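# Place each tool into its matching tray cut-out

## Task

Set every tool down inside the tray cut-out shaped for that particular tool, so that each one ends up in its own slot.

## Robot and tools

Robot: two arms, left_arm and right_arm, each carrying a parallel two-finger gripper that opens to 85 mm. Calibrated bases: left_arm at (+0.052, +0.388, +0.021) m and right_arm at (-0.017, -0.366, +0.021) m, both nearly unrotated. Cameras: cam_high and cam_low are fixed (cam_low looks back from far out over the table). cam_left_wrist and cam_right_wrist ride on the hands. All images are 672x504.

Frames: the scene frame has its origin on the table surface midway between the nominal bases, +z up, +x out over the table, and left_arm on the +y side. Reported positions (metres), orientations (quat_wxyz), velocities and move targets are given in this frame. Offsets are the exception: they follow the current Hand target's own axes. In gripper axes, +z points along the fingers, y is the direction the jaws open and close, and a camera block sticks out about 10 cm toward +x. end_effector_position is the spot between the closed pads. Closed fingertips reach about 19 mm past it.

The 18-number row (used by execute_actions and move): numbers 1-9 are for left_arm and 10-18 for right_arm. Each group is dx, dy, dz, rx, ry, rz, position, force_limit, speed, and every number lies in [-1, 1]. A full row is always required, even when one arm stays still.
- dx..rz are an offset, not a pose. They count from that arm's Hand target at the start of the action or move, along the Hand target's own axes. 1.0 equals 0.6 m of travel or 180 degrees. rx, ry, rz together form one rotation vector. Six zeros mean stay at (or go back to) the Hand target.
- position is absolute: +1 is fully open (85 mm), about -0.8 is where the pads touch, and -1 closes until something blocks the fingers. force_limit (-1 gentle to +1 strong) and speed (-1 about 20 mm/s, 0 about 85, +1 about 150 mm/s) together set the grip. Both begin at +1. A fast close from well open gives roughly 120-245 N per pad. A slow close at force_limit -1 gives about 30 N. To keep a gripper unchanged, resend its previous three numbers, because a 0 counts as a command. A new force_limit or speed only takes effect when position changes by 0.01 or more.

execute_actions(actions, cameras): actions is a list of actions. Each action is a table of up to 15 rows, one per 1/30 s step, and a shorter table repeats its last row. Within one action, every row counts from that action's starting Hand target. The next action starts from the new Hand target, so repeating an offset keeps adding motion. Send an empty list to get state plus images. cameras is a list of names, ["all"], or [].

move(target, speed, blend, stop_force, zero, blocking, cameras): plans straight-line paths. target is one 18-number row or a list of up to 15 rows. Every row is an offset from the same starting Hand targets, not from the previous row. speed is in m/s, from 0.002 to 3.6 (default 0.25), and turning is capped at twice that in rad/s. blend is in metres and rounds corners in a list (0 means stop at each one). stop_force is in N, from 3 to 120, one value shared by both arms. It ends an arm's path when the wrist sensor feels that much push against its travel. Use it slowly for careful contact, and leave it out when lifting off a surface. zero (default true) re-zeros the sensor first. blocking=false returns early and cannot be combined with stop_force. Paths do not avoid obstacles or the other arm, and hands lag behind faster paths. The result adds a "move:" line ending in done, off_target, moving, held or fault. limits=paced means the pose was clipped, and limits=held means a check withheld steps.

wait(seconds 0 to 10) lets time pass. stop brakes a running move. zoom_image(camera, region [x0, y0, x1, y1] in pixels, at most 504 by 504) enlarges part of the newest image. zero_wrist_force(arm) re-zeros that arm's force sensor. finished_scene(scene) takes the current scene number and ends the scene for good, so call it only once every tool is seated.

Results: hand position and orientation, Hand target (the last commanded pose after clipping; the next offsets build on it), Joint positions and torques, and Wrist force/torque in end-effector axes plus a peak line. Also object_status: 0 moving, 1 blocked while opening, 2 blocked while closing (a real grip), 3 reached the requested opening or fully closed. position_measured is in counts: 3 is open, 78 about 60 mm, 130 about 40 mm, 180 about 20 mm, 230 closed. Tool commands and motor temperatures are also listed. To grasp, send -1 and confirm status 2.

Limits and cautions: commanded orientation is clipped to within 32 degrees of the current one at each step. If a hand settles short of its target, send the remaining distance as an offset. Net outside force around 150 N (plus or minus 25), or contact torque of 141 N m on the large joints or 26.3 N m on the wrist joints, freezes that arm for 10 s. Arms are stiff, so aim only slightly past any contact. Heat at 85 °C also brakes an arm (MOTOR HOT appears from 70 °C). Keep the arms from pressing on each other, and never close one gripper on the other's fingers. Route paths around an arm's own base rather than near it. Do not drop tools, release them while they are moving, slam them, or grip hard on a tool still resting on the table. Nothing may fall or be left off the table, and loose parts may get nudged at random.

Each tool is called by a JSON object that holds its "fn" and its "kwargs".

## Session

{"fn": "execute_actions", "kwargs": {"actions": []}}

Scene clock: 0.00 s.
left_arm: end_effector_position=(+0.6236, +0.1889, +0.2366) position_measured=3 object_status=3 end_effector_quat_wxyz=(-0.164, +0.602, +0.781, -0.021) | right_arm: end_effector_position=(+0.5261, -0.2608, +0.1463) position_measured=3 object_status=3 end_effector_quat_wxyz=(-0.160, +0.336, +0.925, +0.076)
Joint positions: left_arm=[-0.57 -1.103 1.234 -1.37 -1.579 0.761] | right_arm=[3.437 -1.919 -1.696 -1.27 1.883 0.958]
Joint velocities: within noise
Joint torques (N m): no reading
Motor temperatures (°C): left_arm=[23 31 24 43 43 45] | right_arm=[31 38 26 40 42 46]
Wrist force (N): no reading
Wrist torque (N m): no reading
Wrist force, peak (N): no reading
Hand target: left_arm +0.6236, +0.1889, +0.2366; -0.164, +0.602, +0.781, -0.021 | right_arm +0.5261, -0.2608, +0.1463; -0.160, +0.336, +0.925, +0.076
Tool commands: left_gripper/position=+1.0 left_gripper/force_limit=+1.0 left_gripper/speed=+1.0 right_gripper/position=+1.0 right_gripper/force_limit=+1.0 right_gripper/speed=+1.0

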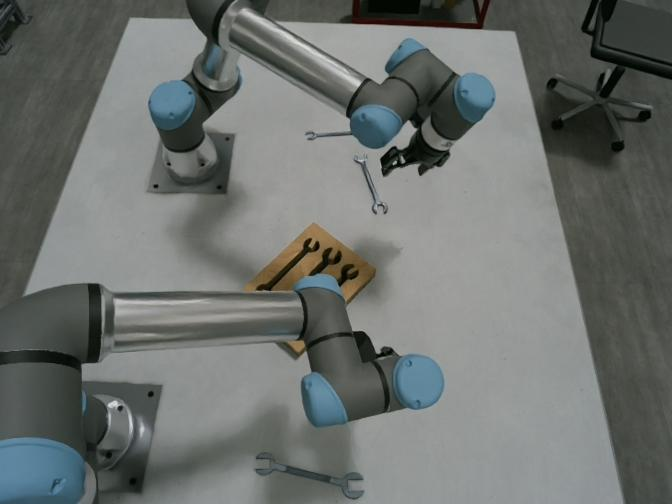

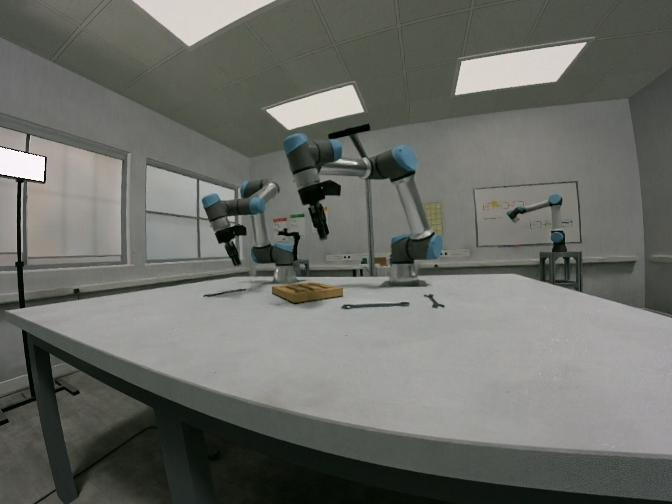

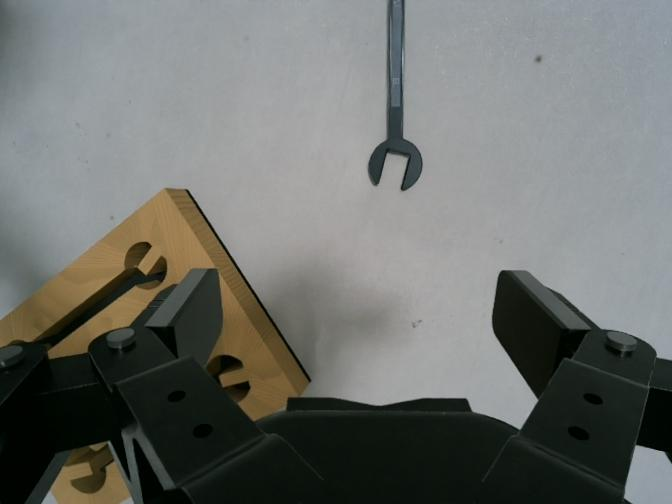

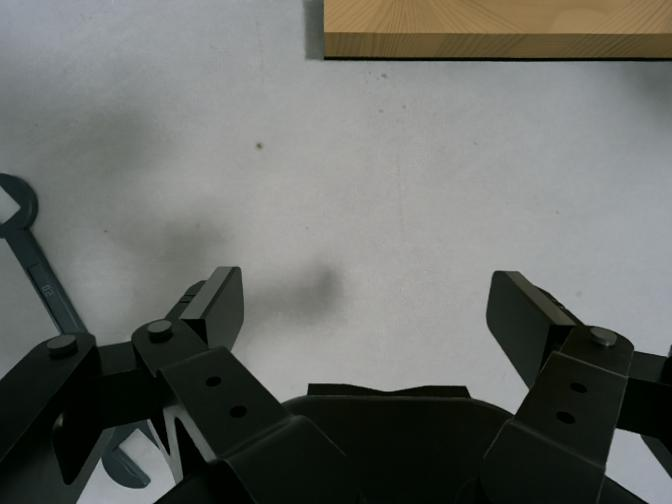

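{"fn": "move", "kwargs": {"target": [-0.0747,-0.0749,0.0003,0,0,0,1,1,1,0.0108,-0.1128,0,0,0,0,1,1,1]}}

{"fn": "zoom_image", "kwargs": {"camera": "cam_high", "region": [200, 90, 500, 504]}}

Scene clock: 14.40 s.
left_arm: end_effector_position=(+0.5915, +0.1341, +0.2364) position_measured=3 object_status=3 end_effector_quat_wxyz=(-0.164, +0.602, +0.781, -0.021) | right_arm: end_effector_position=(+0.4778, -0.3086, +0.1463) position_measured=3 object_status=3 end_effector_quat_wxyz=(-0.160, +0.336, +0.925, +0.076)
Joint positions: left_arm=[-0.665 -1.123 1.265 -1.383 -1.61 0.672] | right_arm=[3.377 -1.81 -1.839 -1.255 1.872 0.896]
Joint torques (N m): left_arm=[0.5 -34.36 -32.76 -0.31 2.25 1.86] | right_arm=[8.24 30.63 28.12 -0.44 2.43 1.96]
Wrist force (N): left_arm=[0.2 0.1 -0.1] | right_arm=[0.1 0.1 -0.5]
Wrist torque (N m): left_arm=[0.03 -0.04 -0.02] | right_arm=[0.06 -0.02 -0.05]
Wrist force, peak (N): left_arm=[1.7 1.3 -0.1] | right_arm=[-0.1 2.2 0.0]
Hand target: left_arm +0.5915, +0.1341, +0.2364; -0.164, +0.602, +0.781, -0.021 | right_arm +0.4777, -0.3086, +0.1463; -0.160, +0.336, +0.925, +0.076
Off the commanded pose: left_arm 0.000 m, 0 deg | right_arm 0.000 m, 0 deg.
move: done

Scaled by 1.217.
This view is cut from an older image: the scene may have changed since it was taken.

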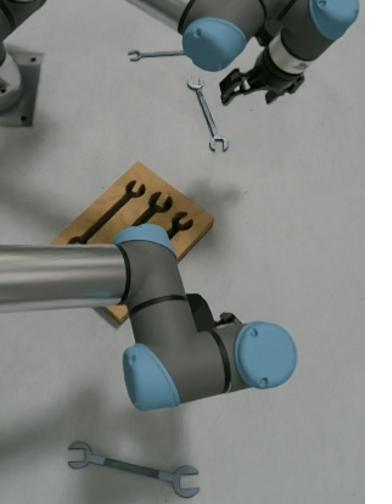

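{"fn": "move", "kwargs": {"target": [0,0,0,-0.0747,-0.0749,0.0003,1,1,1,0,0,0,0.0108,-0.1128,0,1,1,1], "cameras": ["all"]}}

Scene clock: 17.20 s.
left_arm: end_effector_position=(+0.5914, +0.1341, +0.2364) position_measured=3 object_status=3 end_effector_quat_wxyz=(+0.000, +0.611, +0.791, +0.000) | right_arm: end_effector_position=(+0.4777, -0.3085, +0.1463) position_measured=3 object_status=3 end_effector_quat_wxyz=(+0.000, +0.341, +0.940, +0.000)
Joint positions: left_arm=[-0.682 -1.326 1.591 -1.837 -1.571 0.649] | right_arm=[3.534 -1.676 -2.011 -1.026 1.571 1.082]
Joint torques (N m): left_arm=[7.77 -37.52 -18.87 -5.05 -2.32 2.15] | right_arm=[-5.69 17.37 33.98 1.23 -1.88 -1.67]
Wrist force (N): left_arm=[0.6 0.4 0.4] | right_arm=[0.1 0.3 0.0]
Wrist torque (N m): left_arm=[0.12 -0.04 0.09] | right_arm=[0.08 0.01 -0.04]
Wrist force, peak (N): left_arm=[1.2 -0.2 0.1] | right_arm=[-0.9 0.0 -0.5]
Hand target: left_arm +0.5915, +0.1341, +0.2364; +0.000, +0.611, +0.791, +0.000 | right_arm +0.4777, -0.3086, +0.1463; +0.000, +0.341, +0.940, +0.000
Off the commanded pose: left_arm 0.000 m, 0 deg | right_arm 0.000 m, 0 deg.
move: done
camera_calibration:
cam_left_wrist: T_world_to_cam=[[0.967451, 0.252924, 0.00826196, -0.601739], [0.233178, -0.903654, 0.359217, -0.088196], [0.0983205, -0.345598, -0.933218, 0.33509], [0, 0, 0, 1]] pos_world=[0.569773, 0.188302, 0.349365]
cam_right_wrist: T_world_to_cam=[[0.631198, 0.775621, -0.00151018, -0.0578455], [0.725927, -0.590069, 0.35334, -0.562589], [0.273166, -0.224123, -0.935494, 0.0664997], [0, 0, 0, 1]] pos_world=[0.426745, -0.272196, 0.260908]

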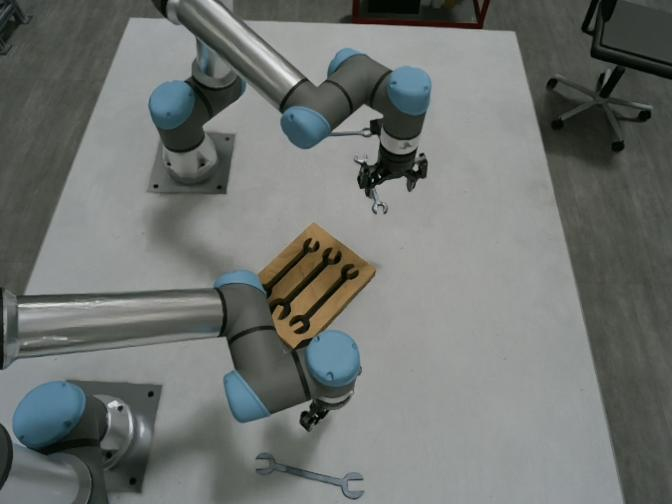

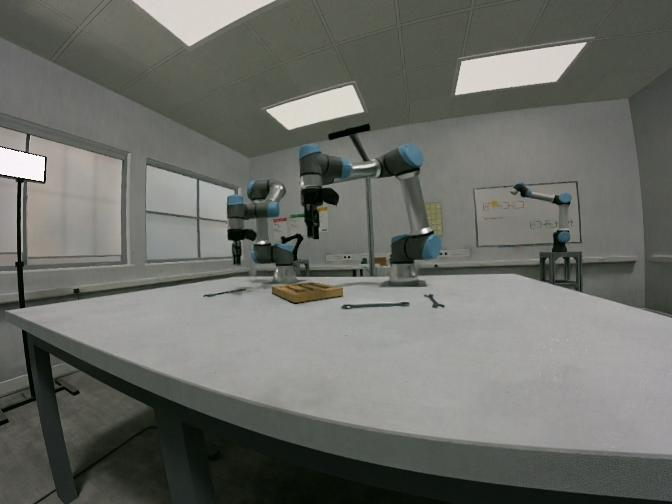

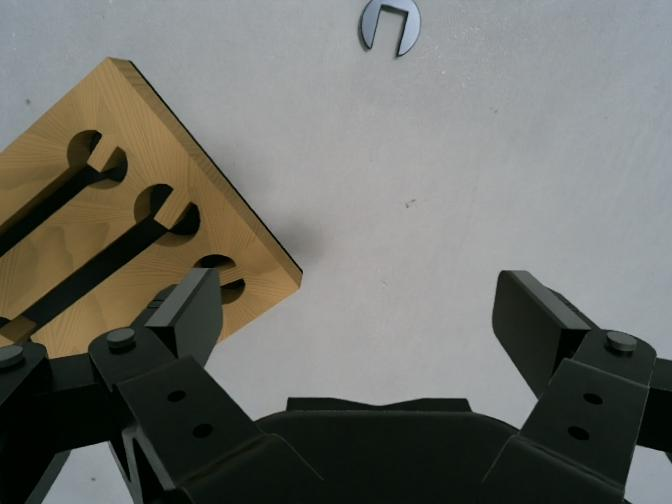

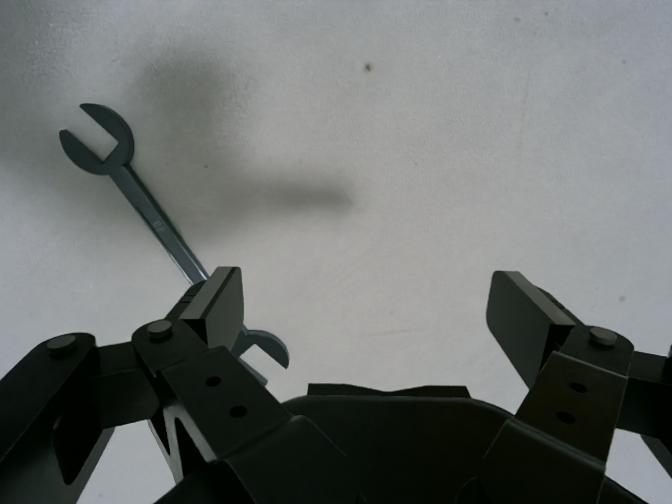

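{"fn": "move", "kwargs": {"target": [[0,0,0,0,0,0,1,1,1,-0.161,-0.167,-0.257,0,0,0,1,1,1],[-0.238,-0.293,-0.107,0,0,0,1,1,1,-0.161,-0.167,-0.257,0,0,0,1,1,1]], "cameras": ["all"]}}

Scene clock: 25.67 s.
left_arm: end_effector_position=(+0.4576, -0.0484, +0.3007) position_measured=3 object_status=3 end_effector_quat_wxyz=(+0.000, +0.611, +0.791, +0.000) | right_arm: end_effector_position=(+0.4876, -0.4474, +0.3005) position_measured=3 object_status=3 end_effector_quat_wxyz=(+0.000, +0.341, +0.940, +0.000)
Joint positions: left_arm=[-1.064 -1.355 1.461 -1.678 -1.571 0.267] | right_arm=[3.251 -1.582 -1.691 -1.439 1.57 0.799]
Joint torques (N m): left_arm=[-6.97 -43.08 -19.09 -4.9 1.09 0.45] | right_arm=[-10.35 34.85 39.42 0.1 -1.99 -2.53]
Wrist force (N): left_arm=[0.2 0.6 0.3] | right_arm=[-0.2 -0.3 0.3]
Wrist torque (N m): left_arm=[0.15 0.03 -0.04] | right_arm=[-0.01 0.05 -0.12]
Wrist force, peak (N): left_arm=[2.9 2.9 1.2] | right_arm=[-1.9 -2.0 -2.3]
Hand target: left_arm +0.4575, -0.0484, +0.3008; +0.000, +0.611, +0.791, +0.000 | right_arm +0.4876, -0.4474, +0.3005; +0.000, +0.341, +0.940, +0.000
Off the commanded pose: left_arm 0.000 m, 0 deg | right_arm 0.000 m, 0 deg.
move: done
camera_calibration:
cam_left_wrist: T_world_to_cam=[[0.967467, 0.252861, 0.00836241, -0.426741], [0.233073, -0.903639, 0.359323, -0.244919], [0.0984152, -0.345684, -0.933176, 0.345156], [0, 0, 0, 1]] pos_world=[0.435973, 0.0059019, 0.413665]
cam_right_wrist: T_world_to_cam=[[0.631269, 0.775562, -0.00157371, 0.0437025], [0.725824, -0.590068, 0.353551, -0.706279], [0.273272, -0.224328, -0.935414, 0.176748], [0, 0, 0, 1]] pos_world=[0.436746, -0.410997, 0.415107]

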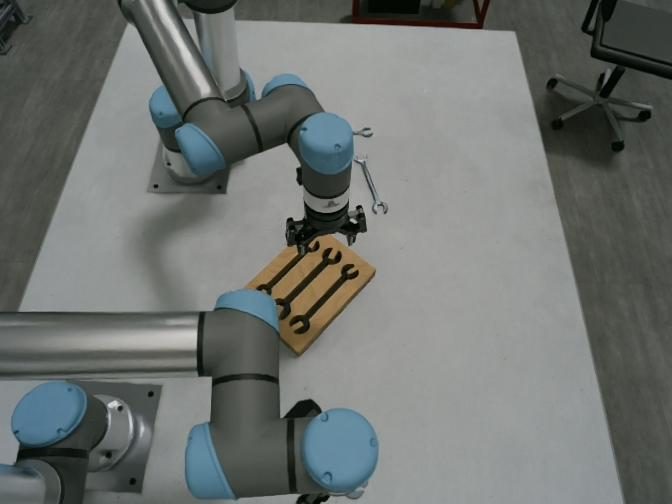

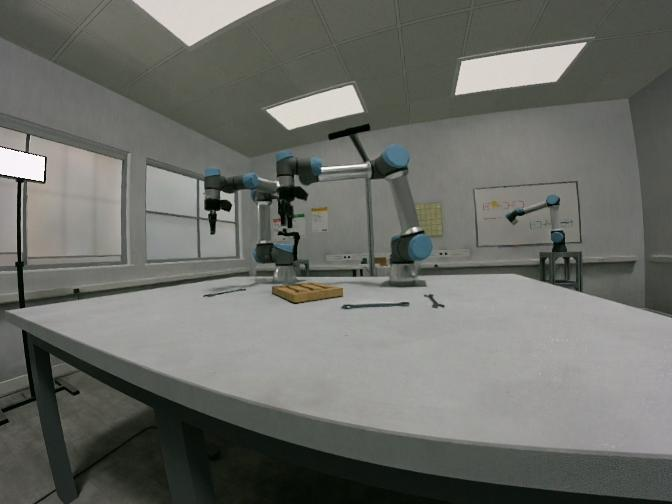

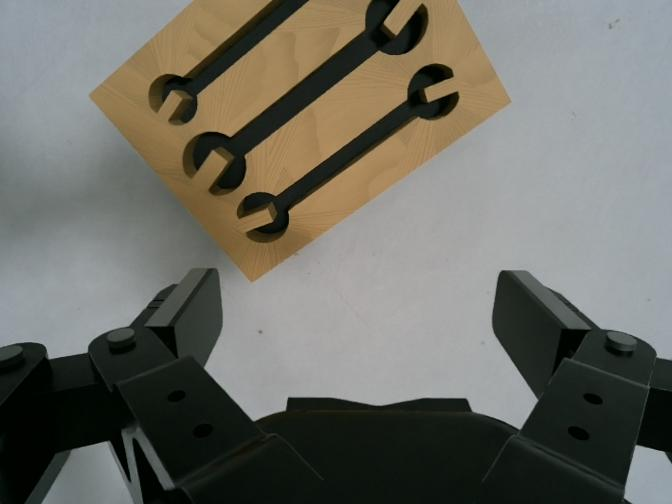

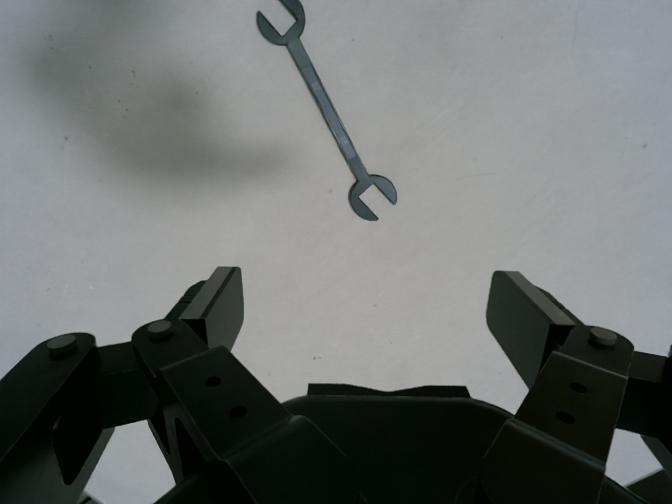

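{"fn": "move", "kwargs": {"target": [0.18,-0.10,0,0,0,0,1,1,1,0.13,0.0,0,0,0,0,1,1,1], "cameras": ["cam_left_wrist","cam_right_wrist","cam_high"]}}

{"fn": "zoom_image", "kwargs": {"camera": "cam_left_wrist", "region": [60, 0, 504, 330]}}

{"fn": "zoom_image", "kwargs": {"camera": "cam_right_wrist", "region": [160, 0, 504, 300]}}

{"fn": "zoom_image", "kwargs": {"camera": "cam_high", "region": [240, 110, 440, 360]}}

Scene clock: 30.33 s.
left_arm: end_effector_position=(+0.3721, +0.0408, +0.3007) position_measured=3 object_status=3 end_effector_quat_wxyz=(+0.000, +0.611, +0.791, +0.000) | right_arm: end_effector_position=(+0.4277, -0.3974, +0.3005) position_measured=3 object_status=3 end_effector_quat_wxyz=(+0.000, +0.341, +0.940, +0.000)
Joint positions: left_arm=[-1.129 -1.655 1.782 -1.699 -1.571 0.203] | right_arm=[3.38 -1.42 -1.841 -1.452 1.57 0.928]
Joint torques (N m): left_arm=[7.99 -29.08 -14.22 -5.12 2.1 2.5] | right_arm=[-3.15 21.24 34.88 5.17 -1.81 -1.21]
Wrist force (N): left_arm=[0.4 0.6 0.5] | right_arm=[-0.4 -0.2 -0.4]
Wrist torque (N m): left_arm=[0.14 0.01 0.02] | right_arm=[0.03 0.11 -0.01]
Wrist force, peak (N): left_arm=[-2.7 1.9 0.4] | right_arm=[-2.4 -0.2 0.0]
Hand target: left_arm +0.3721, +0.0409, +0.3006; +0.000, +0.611, +0.791, +0.000 | right_arm +0.4277, -0.3974, +0.3005; +0.000, +0.341, +0.940, +0.000
Off the commanded pose: left_arm 0.000 m, 0 deg | right_arm 0.000 m, 0 deg.
move: done
camera_calibration:
cam_left_wrist: T_world_to_cam=[[0.967489, 0.252774, 0.00839647, -0.366591], [0.232976, -0.903652, 0.359355, -0.144365], [0.0984229, -0.345715, -0.933163, 0.384401], [0, 0, 0, 1]] pos_world=[0.350473, 0.0951018, 0.413665]
cam_right_wrist: T_world_to_cam=[[0.631156, 0.775654, -0.00176427, 0.0428927], [0.725993, -0.589943, 0.353414, -0.633258], [0.273086, -0.224341, -0.935465, 0.20442], [0, 0, 0, 1]] pos_world=[0.376845, -0.360996, 0.415106]
Images, in order (width x height): cam_high 672x504, cam_left_wrist 672x504, cam_right_wrist 672x504.

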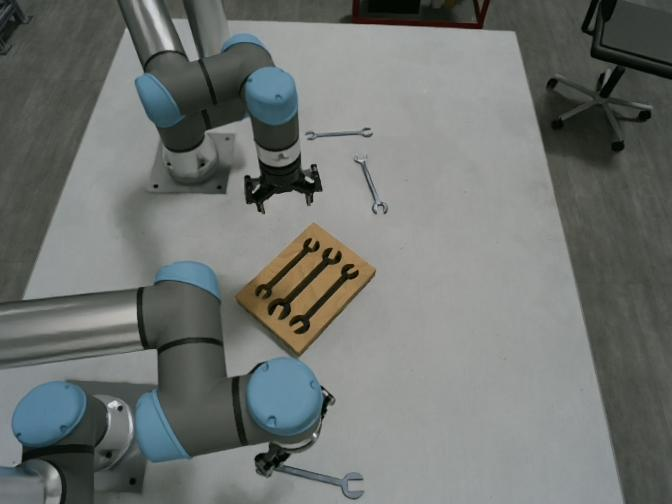

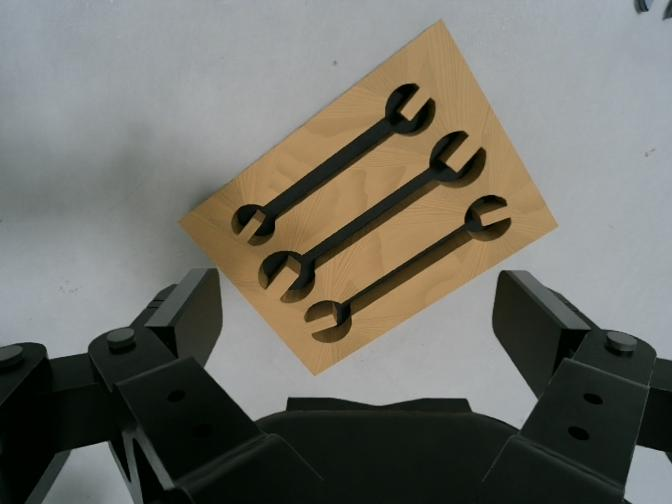

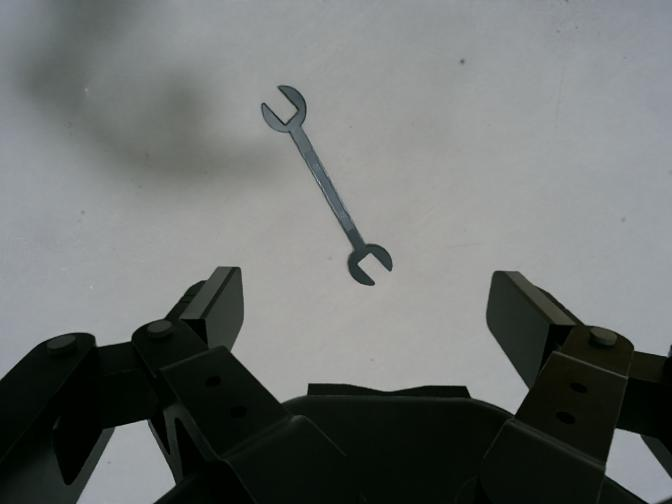

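Scaled by 1.135.

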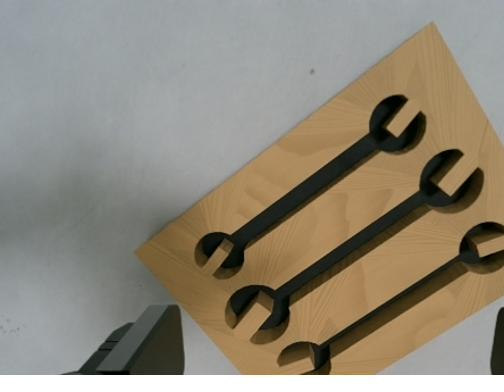

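Scaled by 1.465.

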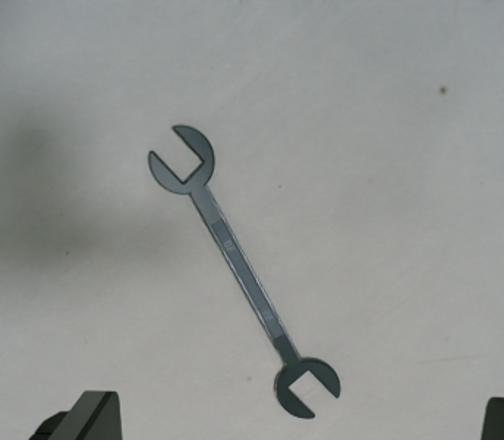

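Scaled by 2.016.

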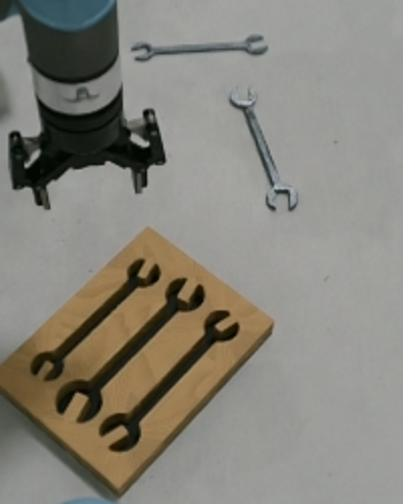

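{"fn": "move", "kwargs": {"target": [0.75,0.42,0,0,0,0,1,1,1,0,0.0,0,0,0,0,1,1,1], "cameras": ["cam_left_wrist","cam_high"]}}

{"fn": "zoom_image", "kwargs": {"camera": "cam_left_wrist", "region": [150, 0, 504, 270]}}

{"fn": "zoom_image", "kwargs": {"camera": "cam_high", "region": [230, 210, 400, 370]}}

Scene clock: 57.10 s.
left_arm: end_effector_position=(+0.5021, +0.5399, +0.3002) position_measured=3 object_status=3 end_effector_quat_wxyz=(+0.000, +0.611, +0.792, +0.000) | right_arm: end_effector_position=(+0.4277, -0.3974, +0.3005) position_measured=3 object_status=3 end_effector_quat_wxyz=(+0.000, +0.341, +0.940, +0.000)
Joint positions: left_arm=[0.025 -1.648 1.777 -1.7 -1.572 1.356] | right_arm=[3.38 -1.42 -1.841 -1.452 1.57 0.928]
Joint torques (N m): left_arm=[9.83 -16 -20.83 -0.96 0.87 1.59] | right_arm=[8.41 27.54 37.55 5.14 -1.96 1.79]
Wrist force (N): left_arm=[0.4 0.5 0.3] | right_arm=[-0.3 -0.4 -0.2]
Wrist torque (N m): left_arm=[0.13 0.01 0.07] | right_arm=[0.00 0.09 -0.02]
Wrist force, peak (N): left_arm=[3.8 2.0 0.7] | right_arm=[-0.6 -0.3 -0.6]
Hand target: left_arm +0.5021, +0.5400, +0.3002; +0.000, +0.611, +0.791, +0.000 | right_arm +0.4277, -0.3974, +0.3005; +0.000, +0.341, +0.940, +0.000
Off the commanded pose: left_arm 0.000 m, 0 deg | right_arm 0.000 m, 0 deg.
move: done
camera_calibration:
cam_left_wrist: T_world_to_cam=[[0.967424, 0.253022, 0.00845397, -0.618634], [0.233165, -0.903518, 0.359569, 0.27619], [0.098617, -0.345885, -0.93308, 0.543624], [0, 0, 0, 1]] pos_world=[0.480473, 0.594102, 0.413166]
Images, in order (width x height): cam_high 672x504, cam_left_wrist 672x504.

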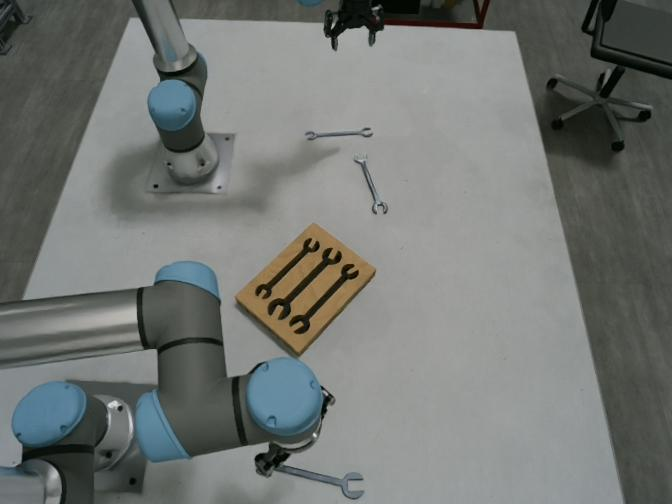

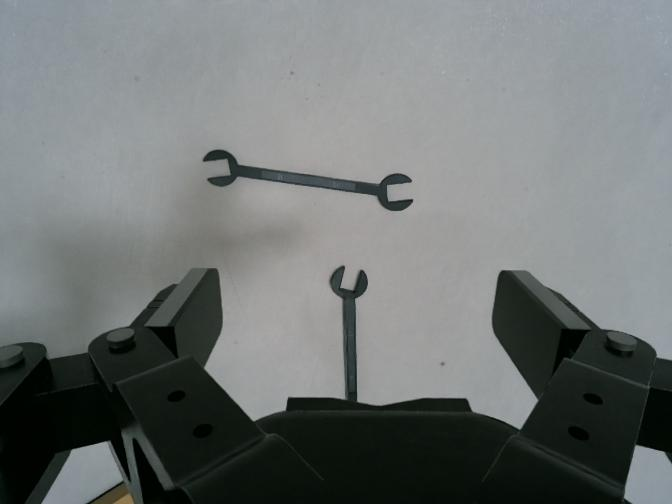

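Scaled by 1.424.

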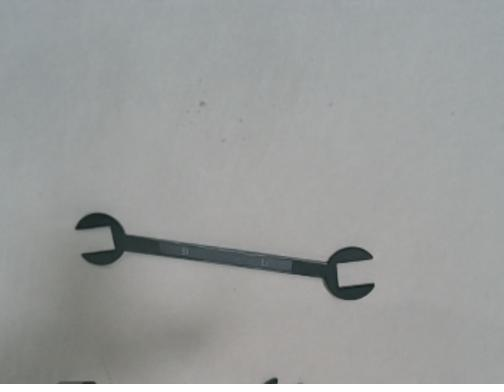

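Scaled by 2.965.

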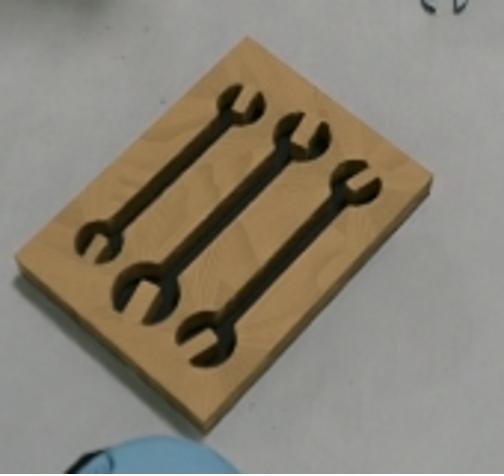

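{"fn": "move", "kwargs": {"target": [-0.05,0.05,0.15,0,0,0,1,1,1,-0.05,0.0,0.15,0,0,0,1,1,1], "cameras": ["cam_left_wrist","cam_right_wrist"]}}

{"fn": "move", "kwargs": {"target": [-0.33,0.1,0,0,0,0,1,1,1,0,0.0,0,0,0,0,1,1,1], "cameras": ["cam_left_wrist"]}}

{"fn": "zoom_image", "kwargs": {"camera": "cam_left_wrist", "region": [200, 0, 504, 270]}}

{"fn": "zoom_image", "kwargs": {"camera": "cam_right_wrist", "region": [160, 0, 504, 300]}}

Scene clock: 70.27 s.
left_arm: end_effector_position=(+0.5387, +0.5184, +0.2103) position_measured=3 object_status=3 end_effector_quat_wxyz=(+0.000, +0.611, +0.791, +0.000) | right_arm: end_effector_position=(+0.4507, -0.4167, +0.2106) position_measured=3 object_status=3 end_effector_quat_wxyz=(+0.000, +0.341, +0.940, +0.000)
Joint positions: left_arm=[-0.022 -1.523 1.891 -1.939 -1.572 1.309] | right_arm=[3.326 -1.536 -1.973 -1.203 1.57 0.875]
Joint torques (N m): left_arm=[8.71 -20.5 -23.58 -4.91 1.53 2.58] | right_arm=[10.82 17.03 28.29 4.71 1.63 2.13]
Wrist force (N): left_arm=[0.6 0.5 0.4] | right_arm=[0.0 -0.1 0.1]
Wrist torque (N m): left_arm=[0.14 -0.05 0.02] | right_arm=[0.01 0.05 -0.11]
Wrist force, peak (N): left_arm=[-0.6 1.1 3.2] | right_arm=[0.6 -0.1 -3.4]
Hand target: left_arm +0.5388, +0.5185, +0.2102; +0.000, +0.611, +0.791, +0.000 | right_arm +0.4508, -0.4166, +0.2105; +0.000, +0.341, +0.940, +0.000
Off the commanded pose: left_arm 0.000 m, 0 deg | right_arm 0.000 m, 0 deg.
move: done
camera_calibration:
cam_left_wrist: T_world_to_cam=[[0.967465, 0.252869, 0.00830628, -0.647753], [0.233078, -0.903558, 0.359525, 0.280729], [0.0984178, -0.345892, -0.933099, 0.448842], [0, 0, 0, 1]] pos_world=[0.517073, 0.572702, 0.323265]
cam_right_wrist: T_world_to_cam=[[0.631304, 0.775533, -0.00169202, 0.043059], [0.725864, -0.590101, 0.353416, -0.62958], [0.273087, -0.224341, -0.935465, 0.10971], [0, 0, 0, 1]] pos_world=[0.399846, -0.380297, 0.325207]
Images, in order (width x height): cam_left_wrist 672x504, cam_right_wrist 672x504.

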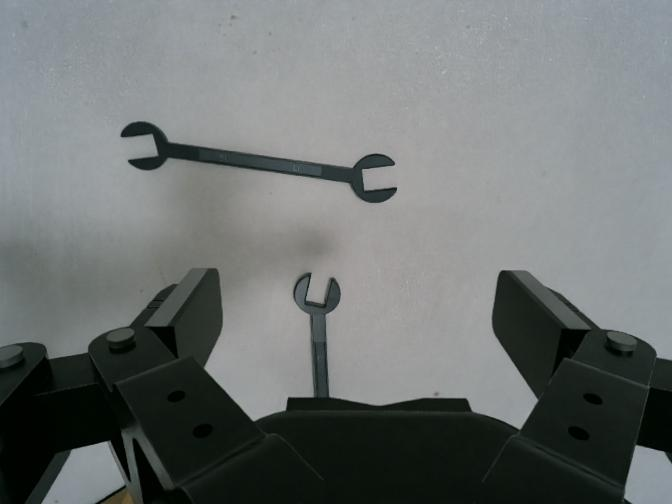

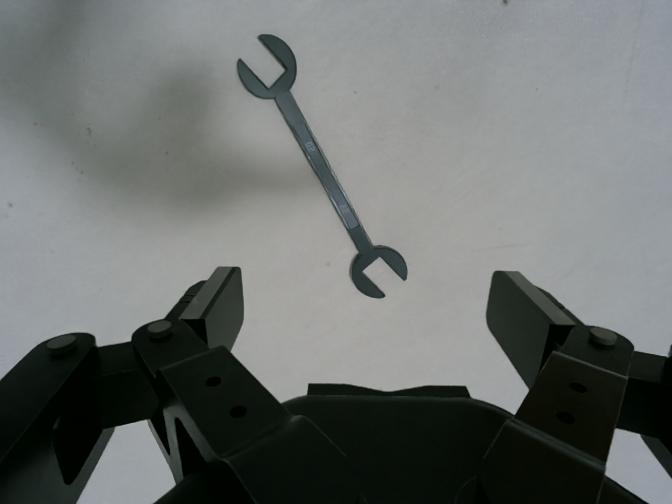

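Scene clock: 71.60 s.
left_arm: end_effector_position=(+0.6468, +0.3422, +0.2104) position_measured=3 object_status=3 end_effector_quat_wxyz=(+0.000, +0.611, +0.791, +0.000) | right_arm: end_effector_position=(+0.4508, -0.4166, +0.2105) position_measured=3 object_status=3 end_effector_quat_wxyz=(+0.000, +0.341, +0.940, +0.000)
Joint positions: left_arm=[-0.319 -1.307 1.637 -1.901 -1.572 1.013] | right_arm=[3.326 -1.536 -1.973 -1.203 1.57 0.875]
Joint torques (N m): left_arm=[-6.45 -30.29 -26.21 -5.12 1.6 0.64] | right_arm=[10.43 12.56 14.08 5.26 1.8 2.22]
Wrist force (N): left_arm=[0.1 0.5 0.4] | right_arm=[-0.4 0.0 0.0]
Wrist torque (N m): left_arm=[0.13 0.02 -0.04] | right_arm=[0.02 0.12 -0.12]
Wrist force, peak (N): left_arm=[3.7 -0.3 0.6] | right_arm=[-0.3 -0.3 0.2]
Hand target: left_arm +0.6469, +0.3421, +0.2104; +0.000, +0.611, +0.791, +0.000 | right_arm +0.4508, -0.4166, +0.2105; +0.000, +0.341, +0.940, +0.000
Off the commanded pose: left_arm 0.000 m, 0 deg | right_arm 0.000 m, 0 deg.
move: done
camera_calibration:
cam_left_wrist: T_world_to_cam=[[0.967466, 0.252861, 0.00836289, -0.707772], [0.23307, -0.903627, 0.359355, 0.0962878], [0.098424, -0.345715, -0.933163, 0.377263], [0, 0, 0, 1]] pos_world=[0.625173, 0.396402, 0.323365]
Images, in order (width x height): cam_left_wrist 672x504.

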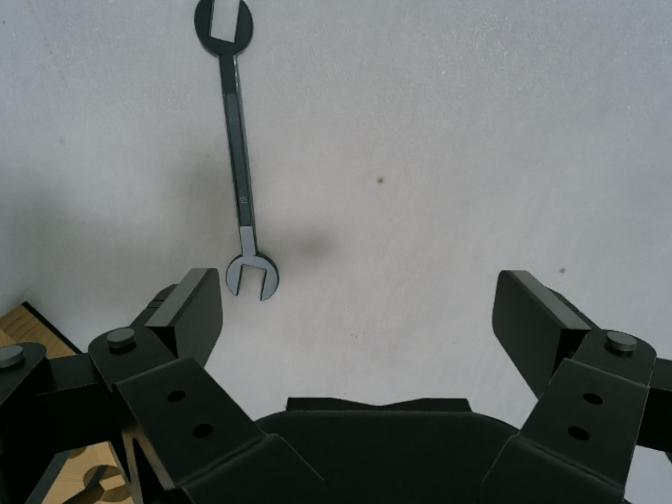

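Scaled by 1.658.

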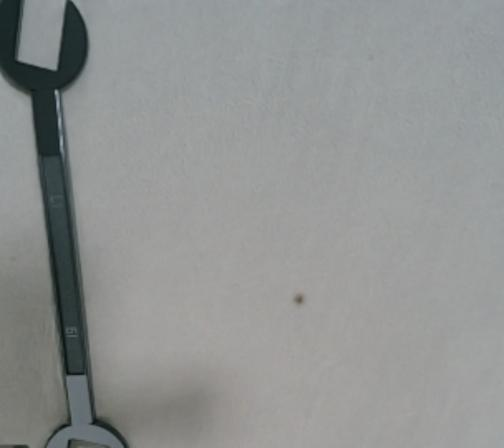

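This scene's latest camera images include none from cam_right_wrist. They are from: cam_left_wrist. cam_right_wrist's image comes with the result of a call that names it in "cameras".

{"fn": "move", "kwargs": {"target": [-0.56,-0.524,-0.107,0,0.117,0,1,1,1,0,0.0,0,0,0,0,1,1,1], "cameras": ["cam_left_wrist"]}}

{"fn": "zoom_image", "kwargs": {"camera": "cam_left_wrist", "region": [140, 0, 540, 350]}}

Scene clock: 88.97 s.
left_arm: end_effector_position=(+0.4277, -0.0624, +0.2749) position_measured=3 object_status=3 end_effector_quat_wxyz=(-0.144, +0.601, +0.778, +0.111) | right_arm: end_effector_position=(+0.4508, -0.4166, +0.2105) position_measured=3 object_status=3 end_effector_quat_wxyz=(+0.000, +0.341, +0.940, +0.000)
Joint positions: left_arm=[-1.15 -1.151 1.207 -1.266 -1.506 0.169] | right_arm=[3.326 -1.536 -1.973 -1.203 1.57 0.875]
Joint torques (N m): left_arm=[-7.47 -37.85 -31.75 -1.44 2.24 0.43] | right_arm=[9.78 11.16 13.97 5.15 1.64 1.68]
Wrist force (N): left_arm=[-0.4 0.1 0.0] | right_arm=[-0.1 -0.1 0.1]
Wrist torque (N m): left_arm=[0.02 0.02 0.07] | right_arm=[0.02 0.07 -0.12]
Wrist force, peak (N): left_arm=[2.9 2.5 0.5] | right_arm=[-0.3 0.2 0.2]
Hand target: left_arm +0.4277, -0.0624, +0.2750; -0.144, +0.601, +0.778, +0.111 | right_arm +0.4508, -0.4166, +0.2105; +0.000, +0.341, +0.940, +0.000
Off the commanded pose: left_arm 0.000 m, 0 deg | right_arm 0.000 m, 0 deg.
move: done
camera_calibration:
cam_left_wrist: T_world_to_cam=[[0.968217, 0.249993, 0.00774027, -0.394408], [0.25, -0.968246, 0.000114478, -0.153844], [0.00752311, 0.00182423, -0.99997, 0.398128], [0, 0, 0, 1]] pos_world=[0.417339, -0.0510861, 0.401187]
Images, in order (width x height): cam_left_wrist 672x504.

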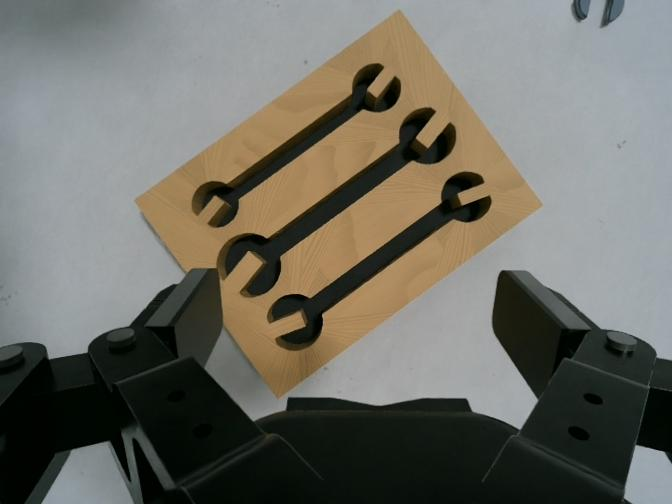

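Scaled by 1.260.

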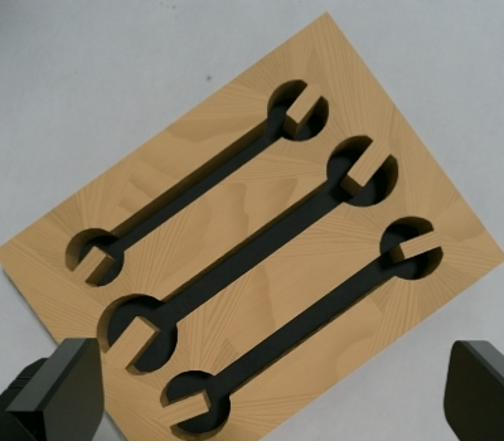

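{"fn": "move", "kwargs": {"target": [0.545,0.346,0.21,0,0,0,1,1,1,-0.073,-0.017,-0.033,0,0.115,0,1,1,1], "cameras": ["cam_left_wrist","cam_right_wrist"]}}

{"fn": "zoom_image", "kwargs": {"camera": "cam_left_wrist", "region": [150, 0, 550, 400]}}

{"fn": "zoom_image", "kwargs": {"camera": "cam_right_wrist", "region": [150, 0, 550, 400]}}

Scene clock: 103.60 s.
left_arm: end_effector_position=(+0.5399, +0.3290, +0.2745) position_measured=3 object_status=3 end_effector_quat_wxyz=(-0.144, +0.601, +0.778, +0.111) | right_arm: end_effector_position=(+0.4779, -0.4526, +0.2303) position_measured=3 object_status=3 end_effector_quat_wxyz=(-0.169, +0.335, +0.925, +0.061)
Joint positions: left_arm=[-0.552 -1.494 1.665 -1.476 -1.316 0.745] | right_arm=[3.127 -1.79 -1.609 -1.6 1.793 0.643]
Joint torques (N m): left_arm=[9.42 -23.84 -33.05 -0.38 -1.38 0.55] | right_arm=[11.27 40.96 14.57 3.38 -1.19 2.08]
Wrist force (N): left_arm=[-0.4 -0.2 -0.3] | right_arm=[-0.1 0.1 -0.3]
Wrist torque (N m): left_arm=[0.03 0.04 0.21] | right_arm=[0.08 -0.02 0.00]
Wrist force, peak (N): left_arm=[-3.0 -1.7 -1.3] | right_arm=[0.8 0.3 0.2]
Hand target: left_arm +0.5399, +0.3291, +0.2745; -0.144, +0.601, +0.778, +0.111 | right_arm +0.4779, -0.4525, +0.2303; -0.169, +0.335, +0.925, +0.061
Off the commanded pose: left_arm 0.000 m, 0 deg | right_arm 0.000 m, 0 deg.
move: done
camera_calibration:
cam_left_wrist: T_world_to_cam=[[0.968216, 0.249991, 0.00786208, -0.600813], [0.249998, -0.968246, 0.0000426562, 0.197035], [0.00762309, 0.00192421, -0.999969, 0.396084], [0, 0, 0, 1]] pos_world=[0.529439, 0.340214, 0.400787]
cam_right_wrist: T_world_to_cam=[[0.631592, 0.775295, 0.003071, 0.0524609], [0.775298, -0.631595, 0.000105839, -0.638429], [0.00202168, 0.00231409, -0.999995, 0.359685], [0, 0, 0, 1]] pos_world=[0.461112, -0.444734, 0.359589]
Images, in order (width x height): cam_left_wrist 672x504, cam_right_wrist 672x504.

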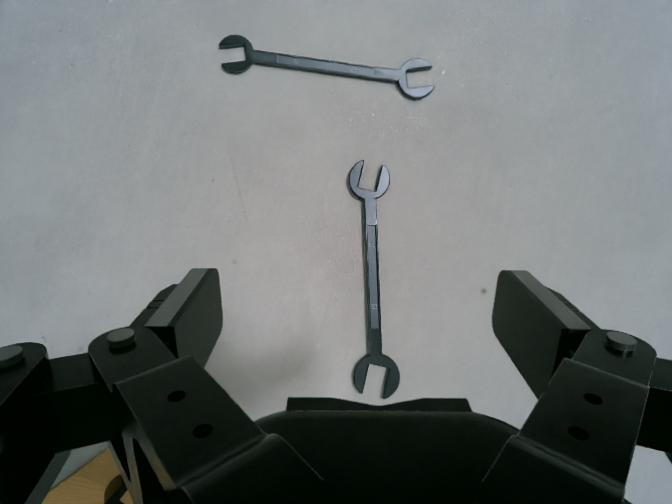

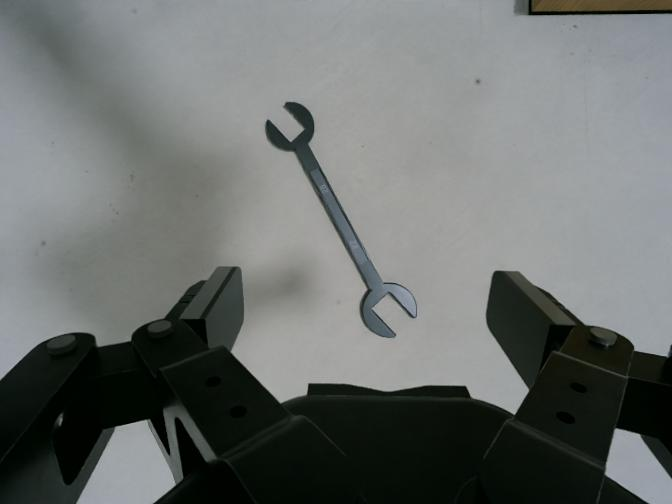

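Scaled by 1.260.

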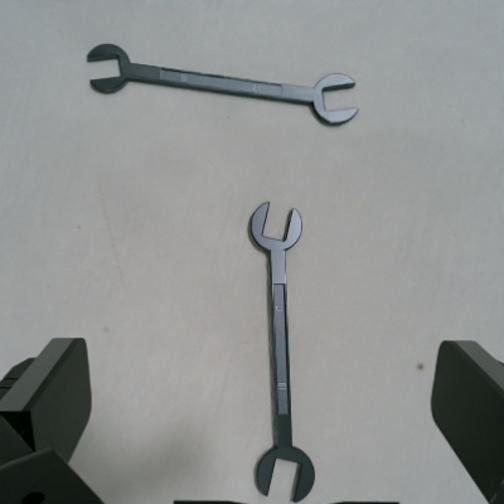

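Scaled by 1.260.

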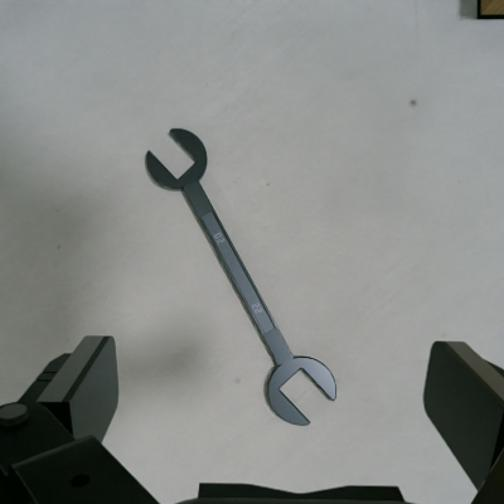

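{"fn": "move", "kwargs": {"target": [0,0,0,0,-0.117,0,1,1,1,0,0,0,0,-0.115,0,1,1,1]}}

Scene clock: 125.40 s.
left_arm: end_effector_position=(+0.5399, +0.3292, +0.2745) position_measured=3 object_status=3 end_effector_quat_wxyz=(+0.000, +0.611, +0.791, +0.000) | right_arm: end_effector_position=(+0.4778, -0.4525, +0.2303) position_measured=3 object_status=3 end_effector_quat_wxyz=(+0.000, +0.341, +0.940, +0.000)
Joint positions: left_arm=[-0.411 -1.597 1.796 -1.77 -1.571 0.92] | right_arm=[3.242 -1.598 -1.858 -1.256 1.571 0.791]
Joint torques (N m): left_arm=[-3.02 -16.61 -32.66 -3.85 -0.45 -2.17] | right_arm=[-8.91 22.08 31.58 2.92 -0.98 -2.38]
Wrist force (N): left_arm=[0.4 0.3 0.5] | right_arm=[-0.1 -0.2 0.1]
Wrist torque (N m): left_arm=[0.11 0.00 0.07] | right_arm=[-0.01 0.03 -0.04]
Wrist force, peak (N): left_arm=[-1.2 -0.1 -0.3] | right_arm=[-0.8 -0.1 -0.3]
Hand target: left_arm +0.5399, +0.3291, +0.2745; +0.000, +0.611, +0.791, +0.000 | right_arm +0.4779, -0.4525, +0.2303; +0.000, +0.341, +0.940, +0.000
Off the commanded pose: left_arm 0.000 m, 0 deg | right_arm 0.000 m, 0 deg.
move: done

{"fn": "move", "kwargs": {"target": [-0.0165,0.0498,0.2908,0,0,-0.0117,0,-1,0,0.086,0,0.217,0,0,-0.159,0,-1,0], "cameras": ["all"]}}

Scene clock: 129.77 s.
left_arm: end_effector_position=(+0.5713, +0.3270, +0.1001) position_measured=129 object_status=3 end_effector_quat_wxyz=(+0.000, +0.596, +0.803, +0.000) | right_arm: end_effector_position=(+0.4382, -0.4195, +0.1001) position_measured=129 object_status=3 end_effector_quat_wxyz=(+0.000, +0.098, +0.995, +0.000)
Joint positions: left_arm=[-0.391 -1.342 2.003 -2.232 -1.572 0.903] | right_arm=[3.325 -1.657 -2.176 -0.879 1.57 0.374]
Joint torques (N m): left_arm=[-5.72 -24.13 -28.96 -4.56 -0.68 2.34] | right_arm=[-11.49 32.94 28 2.44 1.74 -1.07]
Wrist force (N): left_arm=[0.1 0.6 0.2] | right_arm=[-0.1 -0.2 0.0]
Wrist torque (N m): left_arm=[0.15 0.02 0.09] | right_arm=[0.00 0.05 -0.15]
Wrist force, peak (N): left_arm=[0.1 0.7 2.6] | right_arm=[-0.4 -0.2 -1.7]
Hand target: left_arm +0.5714, +0.3269, +0.1001; +0.000, +0.597, +0.803, +0.000 | right_arm +0.4383, -0.4195, +0.1001; +0.000, +0.098, +0.995, +0.000
Off the commanded pose: left_arm 0.000 m, 0 deg | right_arm 0.000 m, 0 deg.
move: done
camera_calibration:
cam_left_wrist: T_world_to_cam=[[0.957439, 0.288518, 0.00821666, -0.635915], [0.266434, -0.894385, 0.359287, 0.117775], [0.11101, -0.341807, -0.933191, 0.268064], [0, 0, 0, 1]] pos_world=[0.547713, 0.380435, 0.213065]
cam_right_wrist: T_world_to_cam=[[0.182748, 0.983158, -0.00173565, 0.336574], [0.919907, -0.170367, 0.353194, -0.492038], [0.34695, -0.066142, -0.935548, 0.0431166], [0, 0, 0, 1]] pos_world=[0.376162, -0.411881, 0.214707]

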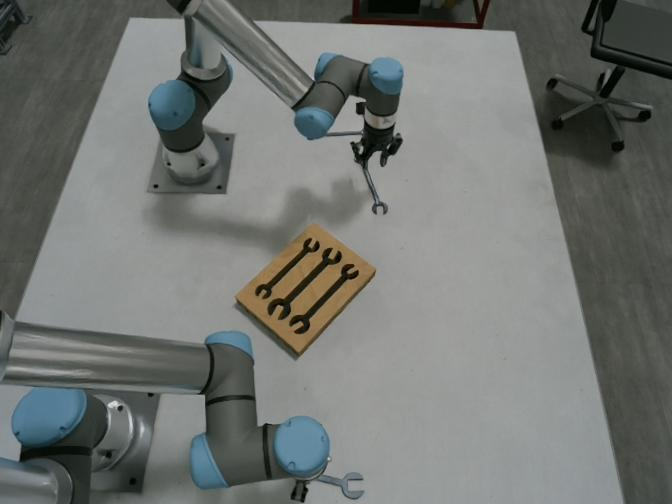

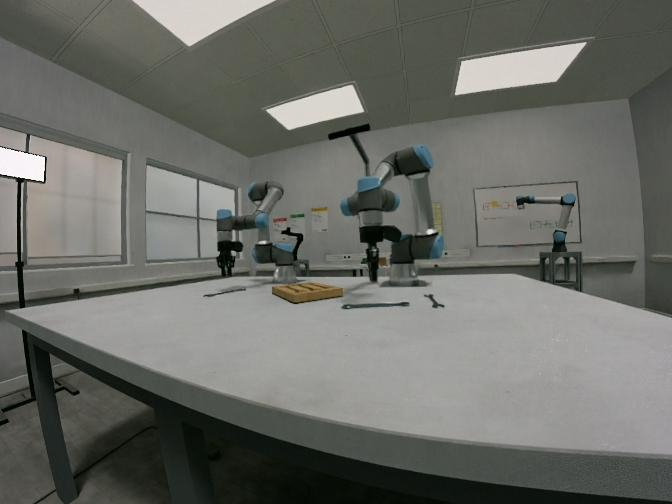

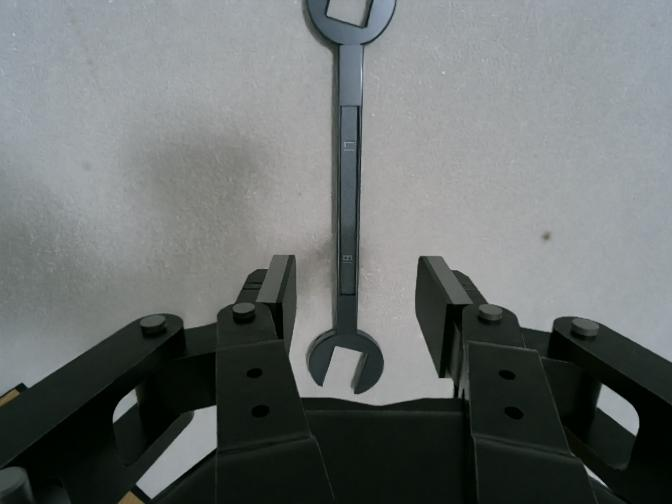

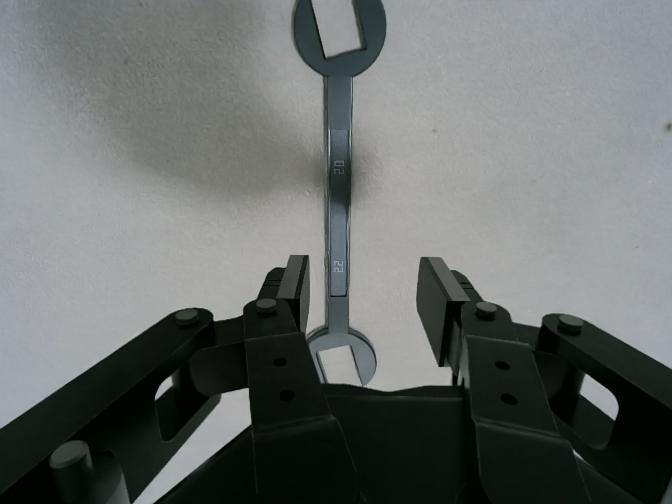

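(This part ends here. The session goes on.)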